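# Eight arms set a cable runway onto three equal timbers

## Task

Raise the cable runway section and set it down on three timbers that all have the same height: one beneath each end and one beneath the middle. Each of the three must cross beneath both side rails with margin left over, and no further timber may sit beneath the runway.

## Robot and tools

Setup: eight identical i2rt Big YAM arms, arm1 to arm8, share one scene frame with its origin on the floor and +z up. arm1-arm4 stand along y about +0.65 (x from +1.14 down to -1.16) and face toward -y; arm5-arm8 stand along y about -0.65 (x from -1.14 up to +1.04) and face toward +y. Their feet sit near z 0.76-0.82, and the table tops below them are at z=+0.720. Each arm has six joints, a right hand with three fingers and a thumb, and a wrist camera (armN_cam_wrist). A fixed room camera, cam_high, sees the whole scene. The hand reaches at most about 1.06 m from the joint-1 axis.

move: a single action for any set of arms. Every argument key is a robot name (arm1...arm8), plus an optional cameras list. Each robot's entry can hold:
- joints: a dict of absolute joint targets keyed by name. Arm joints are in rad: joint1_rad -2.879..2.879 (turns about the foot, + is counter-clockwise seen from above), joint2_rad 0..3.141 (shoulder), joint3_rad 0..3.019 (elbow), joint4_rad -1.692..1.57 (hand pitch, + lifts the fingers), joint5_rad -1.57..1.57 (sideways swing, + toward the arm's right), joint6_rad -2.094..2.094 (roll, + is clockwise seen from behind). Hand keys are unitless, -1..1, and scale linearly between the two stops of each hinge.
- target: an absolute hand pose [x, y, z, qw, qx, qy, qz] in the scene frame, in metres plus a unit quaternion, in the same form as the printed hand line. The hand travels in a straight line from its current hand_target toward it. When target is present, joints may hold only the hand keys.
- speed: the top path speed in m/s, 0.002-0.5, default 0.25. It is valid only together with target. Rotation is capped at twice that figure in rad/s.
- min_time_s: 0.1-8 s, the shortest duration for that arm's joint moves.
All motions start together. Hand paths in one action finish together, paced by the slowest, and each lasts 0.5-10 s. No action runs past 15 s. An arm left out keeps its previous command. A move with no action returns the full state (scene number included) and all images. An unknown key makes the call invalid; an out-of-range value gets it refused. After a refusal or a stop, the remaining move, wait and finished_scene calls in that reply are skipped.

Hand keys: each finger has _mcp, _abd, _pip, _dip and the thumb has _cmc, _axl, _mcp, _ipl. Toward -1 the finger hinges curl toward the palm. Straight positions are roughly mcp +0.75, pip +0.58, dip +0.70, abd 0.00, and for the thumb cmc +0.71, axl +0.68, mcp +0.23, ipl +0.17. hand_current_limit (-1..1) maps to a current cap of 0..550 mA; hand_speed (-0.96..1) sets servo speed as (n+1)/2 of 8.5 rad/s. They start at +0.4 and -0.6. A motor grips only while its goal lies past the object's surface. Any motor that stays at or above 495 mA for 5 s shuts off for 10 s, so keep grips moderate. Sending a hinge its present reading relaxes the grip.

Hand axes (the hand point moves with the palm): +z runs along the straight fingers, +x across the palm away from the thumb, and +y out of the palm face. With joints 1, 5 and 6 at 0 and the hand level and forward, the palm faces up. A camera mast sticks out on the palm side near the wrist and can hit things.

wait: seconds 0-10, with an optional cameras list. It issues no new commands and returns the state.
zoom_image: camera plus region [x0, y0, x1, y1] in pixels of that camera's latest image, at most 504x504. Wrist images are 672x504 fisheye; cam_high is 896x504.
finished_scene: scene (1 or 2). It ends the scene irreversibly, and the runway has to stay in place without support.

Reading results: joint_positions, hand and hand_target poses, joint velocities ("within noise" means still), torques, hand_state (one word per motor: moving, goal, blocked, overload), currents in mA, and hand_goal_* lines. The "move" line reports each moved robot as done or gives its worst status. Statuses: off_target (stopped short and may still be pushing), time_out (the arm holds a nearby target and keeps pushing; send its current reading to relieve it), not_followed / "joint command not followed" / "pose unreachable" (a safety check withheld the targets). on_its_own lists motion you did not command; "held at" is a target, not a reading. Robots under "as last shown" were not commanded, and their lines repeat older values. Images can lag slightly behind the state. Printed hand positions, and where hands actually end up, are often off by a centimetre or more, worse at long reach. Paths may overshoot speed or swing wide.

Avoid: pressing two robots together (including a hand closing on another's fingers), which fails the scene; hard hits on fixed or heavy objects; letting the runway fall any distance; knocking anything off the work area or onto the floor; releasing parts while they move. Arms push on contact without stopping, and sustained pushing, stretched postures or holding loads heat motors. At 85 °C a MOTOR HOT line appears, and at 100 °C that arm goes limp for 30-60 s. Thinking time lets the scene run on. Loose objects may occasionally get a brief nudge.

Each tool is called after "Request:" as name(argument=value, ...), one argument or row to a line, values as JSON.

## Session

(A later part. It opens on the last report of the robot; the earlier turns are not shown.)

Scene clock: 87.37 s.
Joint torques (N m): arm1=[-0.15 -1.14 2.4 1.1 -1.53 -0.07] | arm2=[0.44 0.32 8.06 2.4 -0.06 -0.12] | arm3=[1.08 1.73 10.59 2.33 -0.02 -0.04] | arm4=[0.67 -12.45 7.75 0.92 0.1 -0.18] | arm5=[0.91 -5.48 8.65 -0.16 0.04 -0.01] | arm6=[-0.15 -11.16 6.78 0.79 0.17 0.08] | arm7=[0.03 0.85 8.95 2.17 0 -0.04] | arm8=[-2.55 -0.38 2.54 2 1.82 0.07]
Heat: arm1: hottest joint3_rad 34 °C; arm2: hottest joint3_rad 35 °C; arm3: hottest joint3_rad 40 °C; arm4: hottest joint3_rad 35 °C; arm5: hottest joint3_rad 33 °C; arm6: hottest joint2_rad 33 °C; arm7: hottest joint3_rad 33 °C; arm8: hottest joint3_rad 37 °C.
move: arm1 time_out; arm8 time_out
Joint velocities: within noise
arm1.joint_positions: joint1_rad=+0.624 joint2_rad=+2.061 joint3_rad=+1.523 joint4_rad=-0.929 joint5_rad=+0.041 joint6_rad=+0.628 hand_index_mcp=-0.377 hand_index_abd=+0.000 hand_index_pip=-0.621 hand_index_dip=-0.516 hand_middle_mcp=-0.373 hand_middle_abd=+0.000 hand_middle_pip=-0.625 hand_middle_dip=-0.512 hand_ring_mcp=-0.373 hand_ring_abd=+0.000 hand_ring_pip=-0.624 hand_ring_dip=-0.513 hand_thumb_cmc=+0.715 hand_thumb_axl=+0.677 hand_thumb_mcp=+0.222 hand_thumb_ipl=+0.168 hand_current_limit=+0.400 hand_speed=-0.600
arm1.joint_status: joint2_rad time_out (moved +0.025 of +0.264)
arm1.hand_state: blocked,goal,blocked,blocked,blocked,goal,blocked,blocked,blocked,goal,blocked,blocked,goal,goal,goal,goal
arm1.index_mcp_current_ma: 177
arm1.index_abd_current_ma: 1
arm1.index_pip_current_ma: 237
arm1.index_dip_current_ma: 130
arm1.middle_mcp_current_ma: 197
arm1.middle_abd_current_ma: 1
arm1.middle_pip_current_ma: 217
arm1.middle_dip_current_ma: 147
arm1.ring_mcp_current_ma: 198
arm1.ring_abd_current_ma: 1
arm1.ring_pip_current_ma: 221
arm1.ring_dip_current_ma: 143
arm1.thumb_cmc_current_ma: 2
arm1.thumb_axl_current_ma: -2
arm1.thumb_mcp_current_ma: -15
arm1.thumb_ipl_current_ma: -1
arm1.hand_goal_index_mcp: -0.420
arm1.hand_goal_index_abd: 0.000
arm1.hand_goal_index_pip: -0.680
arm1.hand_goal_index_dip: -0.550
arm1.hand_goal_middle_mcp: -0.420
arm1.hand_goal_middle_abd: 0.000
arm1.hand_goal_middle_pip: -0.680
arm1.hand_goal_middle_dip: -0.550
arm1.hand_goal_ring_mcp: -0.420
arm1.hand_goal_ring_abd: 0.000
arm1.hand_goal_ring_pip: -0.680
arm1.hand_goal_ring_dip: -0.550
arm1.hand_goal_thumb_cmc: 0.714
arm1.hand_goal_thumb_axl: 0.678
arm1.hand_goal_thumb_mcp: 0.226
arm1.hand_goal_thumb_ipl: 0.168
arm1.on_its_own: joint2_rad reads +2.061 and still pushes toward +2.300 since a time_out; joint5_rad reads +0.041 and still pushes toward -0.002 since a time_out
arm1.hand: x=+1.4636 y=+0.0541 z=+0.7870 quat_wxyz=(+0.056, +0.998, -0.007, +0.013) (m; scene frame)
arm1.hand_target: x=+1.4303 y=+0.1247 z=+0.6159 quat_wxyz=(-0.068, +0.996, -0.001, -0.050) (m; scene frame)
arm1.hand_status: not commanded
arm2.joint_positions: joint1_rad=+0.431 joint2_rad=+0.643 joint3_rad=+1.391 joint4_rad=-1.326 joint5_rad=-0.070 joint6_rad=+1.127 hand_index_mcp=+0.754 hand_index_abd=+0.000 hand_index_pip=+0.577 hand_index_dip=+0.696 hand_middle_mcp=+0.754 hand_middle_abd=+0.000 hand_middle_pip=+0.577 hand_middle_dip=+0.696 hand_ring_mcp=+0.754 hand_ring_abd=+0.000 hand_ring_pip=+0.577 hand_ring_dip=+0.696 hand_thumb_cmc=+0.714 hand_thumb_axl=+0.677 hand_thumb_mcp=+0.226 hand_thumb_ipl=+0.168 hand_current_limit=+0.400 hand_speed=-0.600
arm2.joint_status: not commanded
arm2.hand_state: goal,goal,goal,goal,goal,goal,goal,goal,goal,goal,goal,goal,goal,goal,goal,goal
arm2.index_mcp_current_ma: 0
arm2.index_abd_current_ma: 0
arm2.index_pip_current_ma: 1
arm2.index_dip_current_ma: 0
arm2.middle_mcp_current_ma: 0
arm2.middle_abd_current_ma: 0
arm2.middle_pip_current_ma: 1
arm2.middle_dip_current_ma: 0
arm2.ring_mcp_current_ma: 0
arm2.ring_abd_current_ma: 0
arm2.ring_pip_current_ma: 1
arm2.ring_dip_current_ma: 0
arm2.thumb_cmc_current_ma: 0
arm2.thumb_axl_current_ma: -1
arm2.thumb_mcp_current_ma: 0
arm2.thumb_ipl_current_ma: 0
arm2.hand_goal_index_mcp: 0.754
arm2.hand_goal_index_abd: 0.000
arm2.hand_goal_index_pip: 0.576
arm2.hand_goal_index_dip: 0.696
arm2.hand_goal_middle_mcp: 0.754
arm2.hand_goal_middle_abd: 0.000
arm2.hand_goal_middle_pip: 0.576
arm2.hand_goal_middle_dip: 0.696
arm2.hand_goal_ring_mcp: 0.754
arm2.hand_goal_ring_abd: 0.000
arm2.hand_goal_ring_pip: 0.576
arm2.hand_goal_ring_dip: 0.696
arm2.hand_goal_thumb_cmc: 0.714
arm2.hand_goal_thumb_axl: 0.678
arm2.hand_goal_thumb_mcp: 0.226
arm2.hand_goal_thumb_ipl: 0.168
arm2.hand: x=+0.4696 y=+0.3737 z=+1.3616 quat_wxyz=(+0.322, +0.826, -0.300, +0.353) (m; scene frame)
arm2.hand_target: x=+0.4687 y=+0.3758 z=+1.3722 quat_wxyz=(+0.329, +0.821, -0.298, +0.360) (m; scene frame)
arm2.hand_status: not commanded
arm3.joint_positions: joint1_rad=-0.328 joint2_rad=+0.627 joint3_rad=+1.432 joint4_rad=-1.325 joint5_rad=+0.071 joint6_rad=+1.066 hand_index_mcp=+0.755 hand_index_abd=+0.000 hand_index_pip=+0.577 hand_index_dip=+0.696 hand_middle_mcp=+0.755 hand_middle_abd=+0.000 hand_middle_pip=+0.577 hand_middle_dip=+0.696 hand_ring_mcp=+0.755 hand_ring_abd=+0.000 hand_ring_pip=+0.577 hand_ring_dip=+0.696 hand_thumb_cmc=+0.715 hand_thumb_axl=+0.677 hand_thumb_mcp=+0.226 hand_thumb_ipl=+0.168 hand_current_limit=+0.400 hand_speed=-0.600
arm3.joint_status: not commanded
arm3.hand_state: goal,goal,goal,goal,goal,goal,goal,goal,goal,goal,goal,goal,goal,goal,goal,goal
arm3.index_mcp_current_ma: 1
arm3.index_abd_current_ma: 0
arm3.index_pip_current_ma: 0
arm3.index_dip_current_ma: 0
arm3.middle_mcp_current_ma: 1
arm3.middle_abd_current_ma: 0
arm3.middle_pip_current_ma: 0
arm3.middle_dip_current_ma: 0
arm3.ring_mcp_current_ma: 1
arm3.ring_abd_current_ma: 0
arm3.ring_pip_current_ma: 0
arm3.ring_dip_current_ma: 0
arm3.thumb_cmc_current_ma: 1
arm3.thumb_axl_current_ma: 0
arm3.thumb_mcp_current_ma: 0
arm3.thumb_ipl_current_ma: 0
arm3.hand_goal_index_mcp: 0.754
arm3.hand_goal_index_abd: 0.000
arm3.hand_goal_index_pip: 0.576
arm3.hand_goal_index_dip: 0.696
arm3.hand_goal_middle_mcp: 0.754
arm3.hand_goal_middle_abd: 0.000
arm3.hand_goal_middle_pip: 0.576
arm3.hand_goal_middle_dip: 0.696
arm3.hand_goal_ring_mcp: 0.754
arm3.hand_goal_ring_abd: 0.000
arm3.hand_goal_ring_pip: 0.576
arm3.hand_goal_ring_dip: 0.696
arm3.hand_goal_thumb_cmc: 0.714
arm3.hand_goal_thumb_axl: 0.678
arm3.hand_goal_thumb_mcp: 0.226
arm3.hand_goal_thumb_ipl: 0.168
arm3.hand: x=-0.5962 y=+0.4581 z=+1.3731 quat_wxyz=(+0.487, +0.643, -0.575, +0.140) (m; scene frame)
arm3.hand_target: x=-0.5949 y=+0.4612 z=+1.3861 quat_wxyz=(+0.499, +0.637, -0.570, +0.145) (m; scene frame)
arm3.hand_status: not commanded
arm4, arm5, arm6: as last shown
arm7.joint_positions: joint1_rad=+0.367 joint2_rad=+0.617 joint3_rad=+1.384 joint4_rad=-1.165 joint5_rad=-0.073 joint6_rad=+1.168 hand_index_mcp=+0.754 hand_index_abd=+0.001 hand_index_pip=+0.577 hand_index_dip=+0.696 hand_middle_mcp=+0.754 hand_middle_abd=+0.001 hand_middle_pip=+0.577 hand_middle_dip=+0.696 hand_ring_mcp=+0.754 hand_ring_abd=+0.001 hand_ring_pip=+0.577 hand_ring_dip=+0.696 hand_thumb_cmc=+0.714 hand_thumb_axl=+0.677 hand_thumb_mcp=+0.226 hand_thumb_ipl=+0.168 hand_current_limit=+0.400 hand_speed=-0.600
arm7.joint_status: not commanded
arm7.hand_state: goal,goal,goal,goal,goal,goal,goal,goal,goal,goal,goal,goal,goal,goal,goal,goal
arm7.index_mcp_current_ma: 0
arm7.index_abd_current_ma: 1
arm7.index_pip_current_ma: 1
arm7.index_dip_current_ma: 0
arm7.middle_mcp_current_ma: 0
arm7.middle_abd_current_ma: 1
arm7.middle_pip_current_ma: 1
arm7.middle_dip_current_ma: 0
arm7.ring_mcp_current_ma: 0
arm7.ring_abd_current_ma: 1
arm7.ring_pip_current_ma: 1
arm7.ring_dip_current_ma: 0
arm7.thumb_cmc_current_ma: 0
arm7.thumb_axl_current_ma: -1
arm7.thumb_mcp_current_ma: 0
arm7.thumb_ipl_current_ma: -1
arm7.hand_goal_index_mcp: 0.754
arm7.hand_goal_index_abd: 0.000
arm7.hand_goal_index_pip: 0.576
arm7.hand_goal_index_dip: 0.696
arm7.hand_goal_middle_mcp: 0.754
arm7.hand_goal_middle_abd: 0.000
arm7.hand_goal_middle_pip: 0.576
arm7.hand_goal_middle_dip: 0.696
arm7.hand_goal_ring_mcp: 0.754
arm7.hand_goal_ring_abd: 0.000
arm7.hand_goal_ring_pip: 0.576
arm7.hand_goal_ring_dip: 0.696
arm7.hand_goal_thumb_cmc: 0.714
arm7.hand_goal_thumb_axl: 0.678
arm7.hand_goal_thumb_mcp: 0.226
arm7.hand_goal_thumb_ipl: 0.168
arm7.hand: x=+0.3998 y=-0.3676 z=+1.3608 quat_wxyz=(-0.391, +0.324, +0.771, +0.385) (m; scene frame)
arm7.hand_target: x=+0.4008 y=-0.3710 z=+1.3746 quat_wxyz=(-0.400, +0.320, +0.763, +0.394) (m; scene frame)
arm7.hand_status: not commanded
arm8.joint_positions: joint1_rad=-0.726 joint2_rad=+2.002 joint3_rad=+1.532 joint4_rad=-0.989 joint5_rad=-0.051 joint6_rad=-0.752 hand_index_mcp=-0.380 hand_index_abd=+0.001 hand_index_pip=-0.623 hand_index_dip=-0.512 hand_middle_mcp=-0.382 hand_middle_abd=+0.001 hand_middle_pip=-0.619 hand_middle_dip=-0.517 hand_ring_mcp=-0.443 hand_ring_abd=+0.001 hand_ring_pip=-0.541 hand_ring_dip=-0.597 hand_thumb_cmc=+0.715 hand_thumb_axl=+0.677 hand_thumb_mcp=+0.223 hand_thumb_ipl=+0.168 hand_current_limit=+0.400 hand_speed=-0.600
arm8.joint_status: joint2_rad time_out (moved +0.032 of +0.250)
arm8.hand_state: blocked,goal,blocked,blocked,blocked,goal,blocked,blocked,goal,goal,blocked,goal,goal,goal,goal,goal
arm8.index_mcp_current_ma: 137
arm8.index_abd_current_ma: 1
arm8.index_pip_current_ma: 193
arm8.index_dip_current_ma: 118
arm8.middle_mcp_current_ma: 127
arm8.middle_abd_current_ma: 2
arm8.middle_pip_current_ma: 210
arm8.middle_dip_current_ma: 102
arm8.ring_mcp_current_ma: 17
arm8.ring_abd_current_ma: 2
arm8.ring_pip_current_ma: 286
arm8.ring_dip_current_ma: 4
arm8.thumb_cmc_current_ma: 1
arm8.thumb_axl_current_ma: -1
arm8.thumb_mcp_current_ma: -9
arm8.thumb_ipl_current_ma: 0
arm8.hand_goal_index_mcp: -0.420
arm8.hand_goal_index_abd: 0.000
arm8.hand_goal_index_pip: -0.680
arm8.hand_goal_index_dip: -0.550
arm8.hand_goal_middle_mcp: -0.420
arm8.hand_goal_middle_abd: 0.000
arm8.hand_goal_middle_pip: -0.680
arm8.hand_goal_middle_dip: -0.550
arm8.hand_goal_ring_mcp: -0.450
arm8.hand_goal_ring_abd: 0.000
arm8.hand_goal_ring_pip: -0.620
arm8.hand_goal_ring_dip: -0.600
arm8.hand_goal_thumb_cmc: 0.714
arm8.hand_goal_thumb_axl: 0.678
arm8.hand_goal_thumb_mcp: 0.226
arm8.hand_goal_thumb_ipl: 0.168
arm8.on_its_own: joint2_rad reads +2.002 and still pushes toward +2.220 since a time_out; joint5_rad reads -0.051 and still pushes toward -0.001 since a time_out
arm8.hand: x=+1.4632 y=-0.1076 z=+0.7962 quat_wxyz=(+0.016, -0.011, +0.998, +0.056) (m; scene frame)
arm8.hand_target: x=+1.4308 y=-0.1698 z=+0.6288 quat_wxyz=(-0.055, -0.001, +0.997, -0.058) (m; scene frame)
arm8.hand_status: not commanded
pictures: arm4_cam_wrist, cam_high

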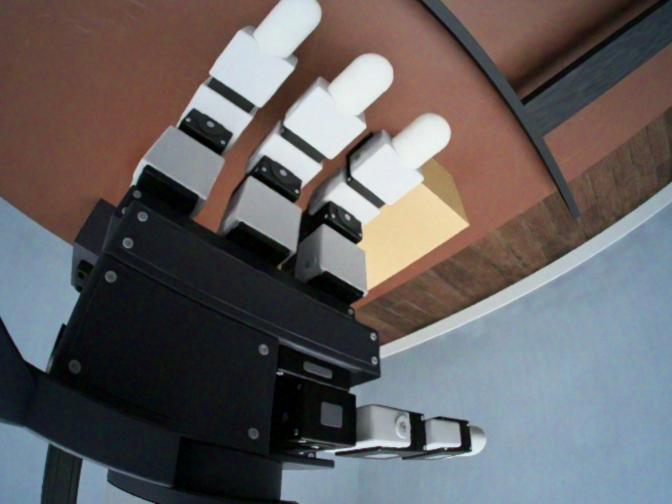

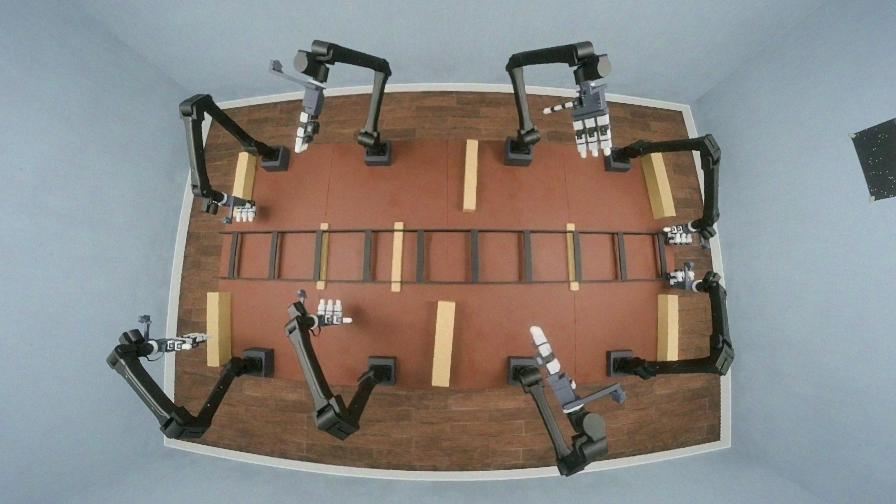

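Request:
move(
  arm1={"joints": {"joint2_rad": 2.42, "joint3_rad": 1.36}, "min_time_s": 2},
  arm8={"joints": {"joint2_rad": 2.36, "joint3_rad": 1.40}, "min_time_s": 2},
  cameras=["arm4_cam_wrist"],
)

Scene clock: 93.53 s.
Joint torques (N m): arm1=[-0.44 9.35 -1.83 1.11 -2.23 -0.05] | arm2=[0.38 0.26 8.05 2.4 -0.06 -0.12] | arm3=[1.26 2.02 10.58 2.11 0.01 -0.04] | arm4=[0.67 -12.51 7.75 0.91 0.1 -0.18] | arm5=[0.91 -5.71 8.61 -0.09 0.02 -0.03] | arm6=[-0.15 -11.16 6.78 0.8 0.17 0.08] | arm7=[0.03 0.85 8.94 2.17 0 -0.04] | arm8=[-2.32 8.41 -1.09 2.21 2.38 0.15]
Heat: arm1: hottest joint3_rad 33 °C; arm2: hottest joint3_rad 36 °C; arm3: hottest joint3_rad 40 °C; arm4: hottest joint3_rad 35 °C; arm5: hottest joint3_rad 33 °C; arm6: hottest joint2_rad 33 °C; arm7: hottest joint3_rad 34 °C; arm8: hottest joint3_rad 37 °C.
move: arm1 time_out; arm8 time_out
Joint velocities: within noise
arm1.joint_positions: joint1_rad=+0.628 joint2_rad=+2.069 joint3_rad=+1.521 joint4_rad=-0.929 joint5_rad=+0.059 joint6_rad=+0.627 hand_index_mcp=-0.375 hand_index_abd=+0.000 hand_index_pip=-0.621 hand_index_dip=-0.516 hand_middle_mcp=-0.373 hand_middle_abd=+0.000 hand_middle_pip=-0.625 hand_middle_dip=-0.512 hand_ring_mcp=-0.373 hand_ring_abd=+0.000 hand_ring_pip=-0.624 hand_ring_dip=-0.513 hand_thumb_cmc=+0.715 hand_thumb_axl=+0.677 hand_thumb_mcp=+0.222 hand_thumb_ipl=+0.168 hand_current_limit=+0.400 hand_speed=-0.600
arm1.joint_status: joint2_rad time_out (moved +0.008 of +0.359); joint3_rad time_out (moved -0.003 of -0.163)
arm1.hand_state: blocked,goal,blocked,blocked,blocked,goal,blocked,blocked,blocked,goal,blocked,blocked,goal,goal,goal,goal
arm1.index_mcp_current_ma: 185
arm1.index_abd_current_ma: 1
arm1.index_pip_current_ma: 237
arm1.index_dip_current_ma: 130
arm1.middle_mcp_current_ma: 197
arm1.middle_abd_current_ma: 1
arm1.middle_pip_current_ma: 217
arm1.middle_dip_current_ma: 147
arm1.ring_mcp_current_ma: 198
arm1.ring_abd_current_ma: 1
arm1.ring_pip_current_ma: 221
arm1.ring_dip_current_ma: 143
arm1.thumb_cmc_current_ma: 2
arm1.thumb_axl_current_ma: -2
arm1.thumb_mcp_current_ma: -15
arm1.thumb_ipl_current_ma: -1
arm1.hand_goal_index_mcp: -0.420
arm1.hand_goal_index_abd: 0.000
arm1.hand_goal_index_pip: -0.680
arm1.hand_goal_index_dip: -0.550
arm1.hand_goal_middle_mcp: -0.420
arm1.hand_goal_middle_abd: 0.000
arm1.hand_goal_middle_pip: -0.680
arm1.hand_goal_middle_dip: -0.550
arm1.hand_goal_ring_mcp: -0.420
arm1.hand_goal_ring_abd: 0.000
arm1.hand_goal_ring_pip: -0.680
arm1.hand_goal_ring_dip: -0.550
arm1.hand_goal_thumb_cmc: 0.714
arm1.hand_goal_thumb_axl: 0.678
arm1.hand_goal_thumb_mcp: 0.226
arm1.hand_goal_thumb_ipl: 0.168
arm1.on_its_own: joint2_rad reads +2.069 and still pushes toward +2.420 since a time_out; joint3_rad reads +1.521 and still pushes toward +1.407 since a time_out; joint5_rad reads +0.059 and still pushes toward -0.002 since a time_out
arm1.hand: x=+1.4624 y=+0.0554 z=+0.7822 quat_wxyz=(+0.057, +0.998, -0.005, +0.003) (m; scene frame)
arm1.hand_target: x=+1.3904 y=+0.1794 z=+0.5409 quat_wxyz=(-0.136, +0.986, -0.001, -0.099) (m; scene frame)
arm1.hand_status: not commanded
arm2, arm3, arm4, arm6, arm7: as last shown
arm5.joint_positions: joint1_rad=+0.791 joint2_rad=+0.986 joint3_rad=+1.100 joint4_rad=-1.669 joint5_rad=-0.001 joint6_rad=+0.815 hand_index_mcp=+0.755 hand_index_abd=+0.000 hand_index_pip=+0.577 hand_index_dip=+0.696 hand_middle_mcp=+0.755 hand_middle_abd=+0.000 hand_middle_pip=+0.577 hand_middle_dip=+0.696 hand_ring_mcp=+0.756 hand_ring_abd=+0.000 hand_ring_pip=+0.577 hand_ring_dip=+0.696 hand_thumb_cmc=+0.717 hand_thumb_axl=+0.677 hand_thumb_mcp=+0.223 hand_thumb_ipl=+0.168 hand_current_limit=+0.400 hand_speed=-0.600
arm5.joint_status: not commanded
arm5.hand_state: goal,goal,goal,goal,goal,goal,goal,goal,goal,goal,goal,goal,goal,goal,goal,goal
arm5.index_mcp_current_ma: 1
arm5.index_abd_current_ma: 0
arm5.index_pip_current_ma: 0
arm5.index_dip_current_ma: 0
arm5.middle_mcp_current_ma: 1
arm5.middle_abd_current_ma: 0
arm5.middle_pip_current_ma: 0
arm5.middle_dip_current_ma: 0
arm5.ring_mcp_current_ma: 1
arm5.ring_abd_current_ma: 0
arm5.ring_pip_current_ma: 0
arm5.ring_dip_current_ma: 0
arm5.thumb_cmc_current_ma: 2
arm5.thumb_axl_current_ma: 0
arm5.thumb_mcp_current_ma: -3
arm5.thumb_ipl_current_ma: 0
arm5.hand_goal_index_mcp: 0.754
arm5.hand_goal_index_abd: 0.000
arm5.hand_goal_index_pip: 0.576
arm5.hand_goal_index_dip: 0.696
arm5.hand_goal_middle_mcp: 0.754
arm5.hand_goal_middle_abd: 0.000
arm5.hand_goal_middle_pip: 0.576
arm5.hand_goal_middle_dip: 0.696
arm5.hand_goal_ring_mcp: 0.754
arm5.hand_goal_ring_abd: 0.000
arm5.hand_goal_ring_pip: 0.576
arm5.hand_goal_ring_dip: 0.696
arm5.hand_goal_thumb_cmc: 0.714
arm5.hand_goal_thumb_axl: 0.678
arm5.hand_goal_thumb_mcp: 0.226
arm5.hand_goal_thumb_ipl: 0.168
arm5.hand: x=-1.2999 y=-0.3963 z=+1.0834 quat_wxyz=(-0.006, +0.009, +1.000, +0.007) (m; scene frame)
arm5.hand_target: x=-1.2999 y=-0.4000 z=+1.0801 quat_wxyz=(+0.000, +0.000, +1.000, +0.000) (m; scene frame)
arm5.hand_status: not commanded
arm8.joint_positions: joint1_rad=-0.728 joint2_rad=+2.015 joint3_rad=+1.538 joint4_rad=-0.995 joint5_rad=-0.066 joint6_rad=-0.763 hand_index_mcp=-0.380 hand_index_abd=+0.001 hand_index_pip=-0.623 hand_index_dip=-0.512 hand_middle_mcp=-0.388 hand_middle_abd=+0.001 hand_middle_pip=-0.613 hand_middle_dip=-0.523 hand_ring_mcp=-0.443 hand_ring_abd=+0.001 hand_ring_pip=-0.541 hand_ring_dip=-0.598 hand_thumb_cmc=+0.715 hand_thumb_axl=+0.677 hand_thumb_mcp=+0.223 hand_thumb_ipl=+0.168 hand_current_limit=+0.400 hand_speed=-0.600
arm8.joint_status: joint2_rad time_out (moved +0.013 of +0.358); joint3_rad time_out (moved +0.006 of -0.132)
arm8.hand_state: blocked,goal,blocked,blocked,blocked,goal,blocked,blocked,goal,goal,blocked,goal,goal,goal,goal,goal
arm8.index_mcp_current_ma: 137
arm8.index_abd_current_ma: 1
arm8.index_pip_current_ma: 193
arm8.index_dip_current_ma: 118
arm8.middle_mcp_current_ma: 105
arm8.middle_abd_current_ma: 2
arm8.middle_pip_current_ma: 234
arm8.middle_dip_current_ma: 78
arm8.ring_mcp_current_ma: 17
arm8.ring_abd_current_ma: 2
arm8.ring_pip_current_ma: 287
arm8.ring_dip_current_ma: 4
arm8.thumb_cmc_current_ma: 1
arm8.thumb_axl_current_ma: -1
arm8.thumb_mcp_current_ma: -9
arm8.thumb_ipl_current_ma: 0
arm8.hand_goal_index_mcp: -0.420
arm8.hand_goal_index_abd: 0.000
arm8.hand_goal_index_pip: -0.680
arm8.hand_goal_index_dip: -0.550
arm8.hand_goal_middle_mcp: -0.420
arm8.hand_goal_middle_abd: 0.000
arm8.hand_goal_middle_pip: -0.680
arm8.hand_goal_middle_dip: -0.550
arm8.hand_goal_ring_mcp: -0.450
arm8.hand_goal_ring_abd: 0.000
arm8.hand_goal_ring_pip: -0.620
arm8.hand_goal_ring_dip: -0.600
arm8.hand_goal_thumb_cmc: 0.714
arm8.hand_goal_thumb_axl: 0.678
arm8.hand_goal_thumb_mcp: 0.226
arm8.hand_goal_thumb_ipl: 0.168
arm8.on_its_own: joint2_rad reads +2.015 and still pushes toward +2.360 since a time_out; joint3_rad reads +1.538 and still pushes toward +1.420 since a time_out; joint5_rad reads -0.066 and still pushes toward -0.001 since a time_out
arm8.hand: x=+1.4612 y=-0.1068 z=+0.7900 quat_wxyz=(+0.007, -0.015, +0.998, +0.056) (m; scene frame)
arm8.hand_target: x=+1.3879 y=-0.2160 z=+0.5400 quat_wxyz=(-0.114, -0.001, +0.986, -0.122) (m; scene frame)
arm8.hand_status: not commanded
pictures: arm4_cam_wrist

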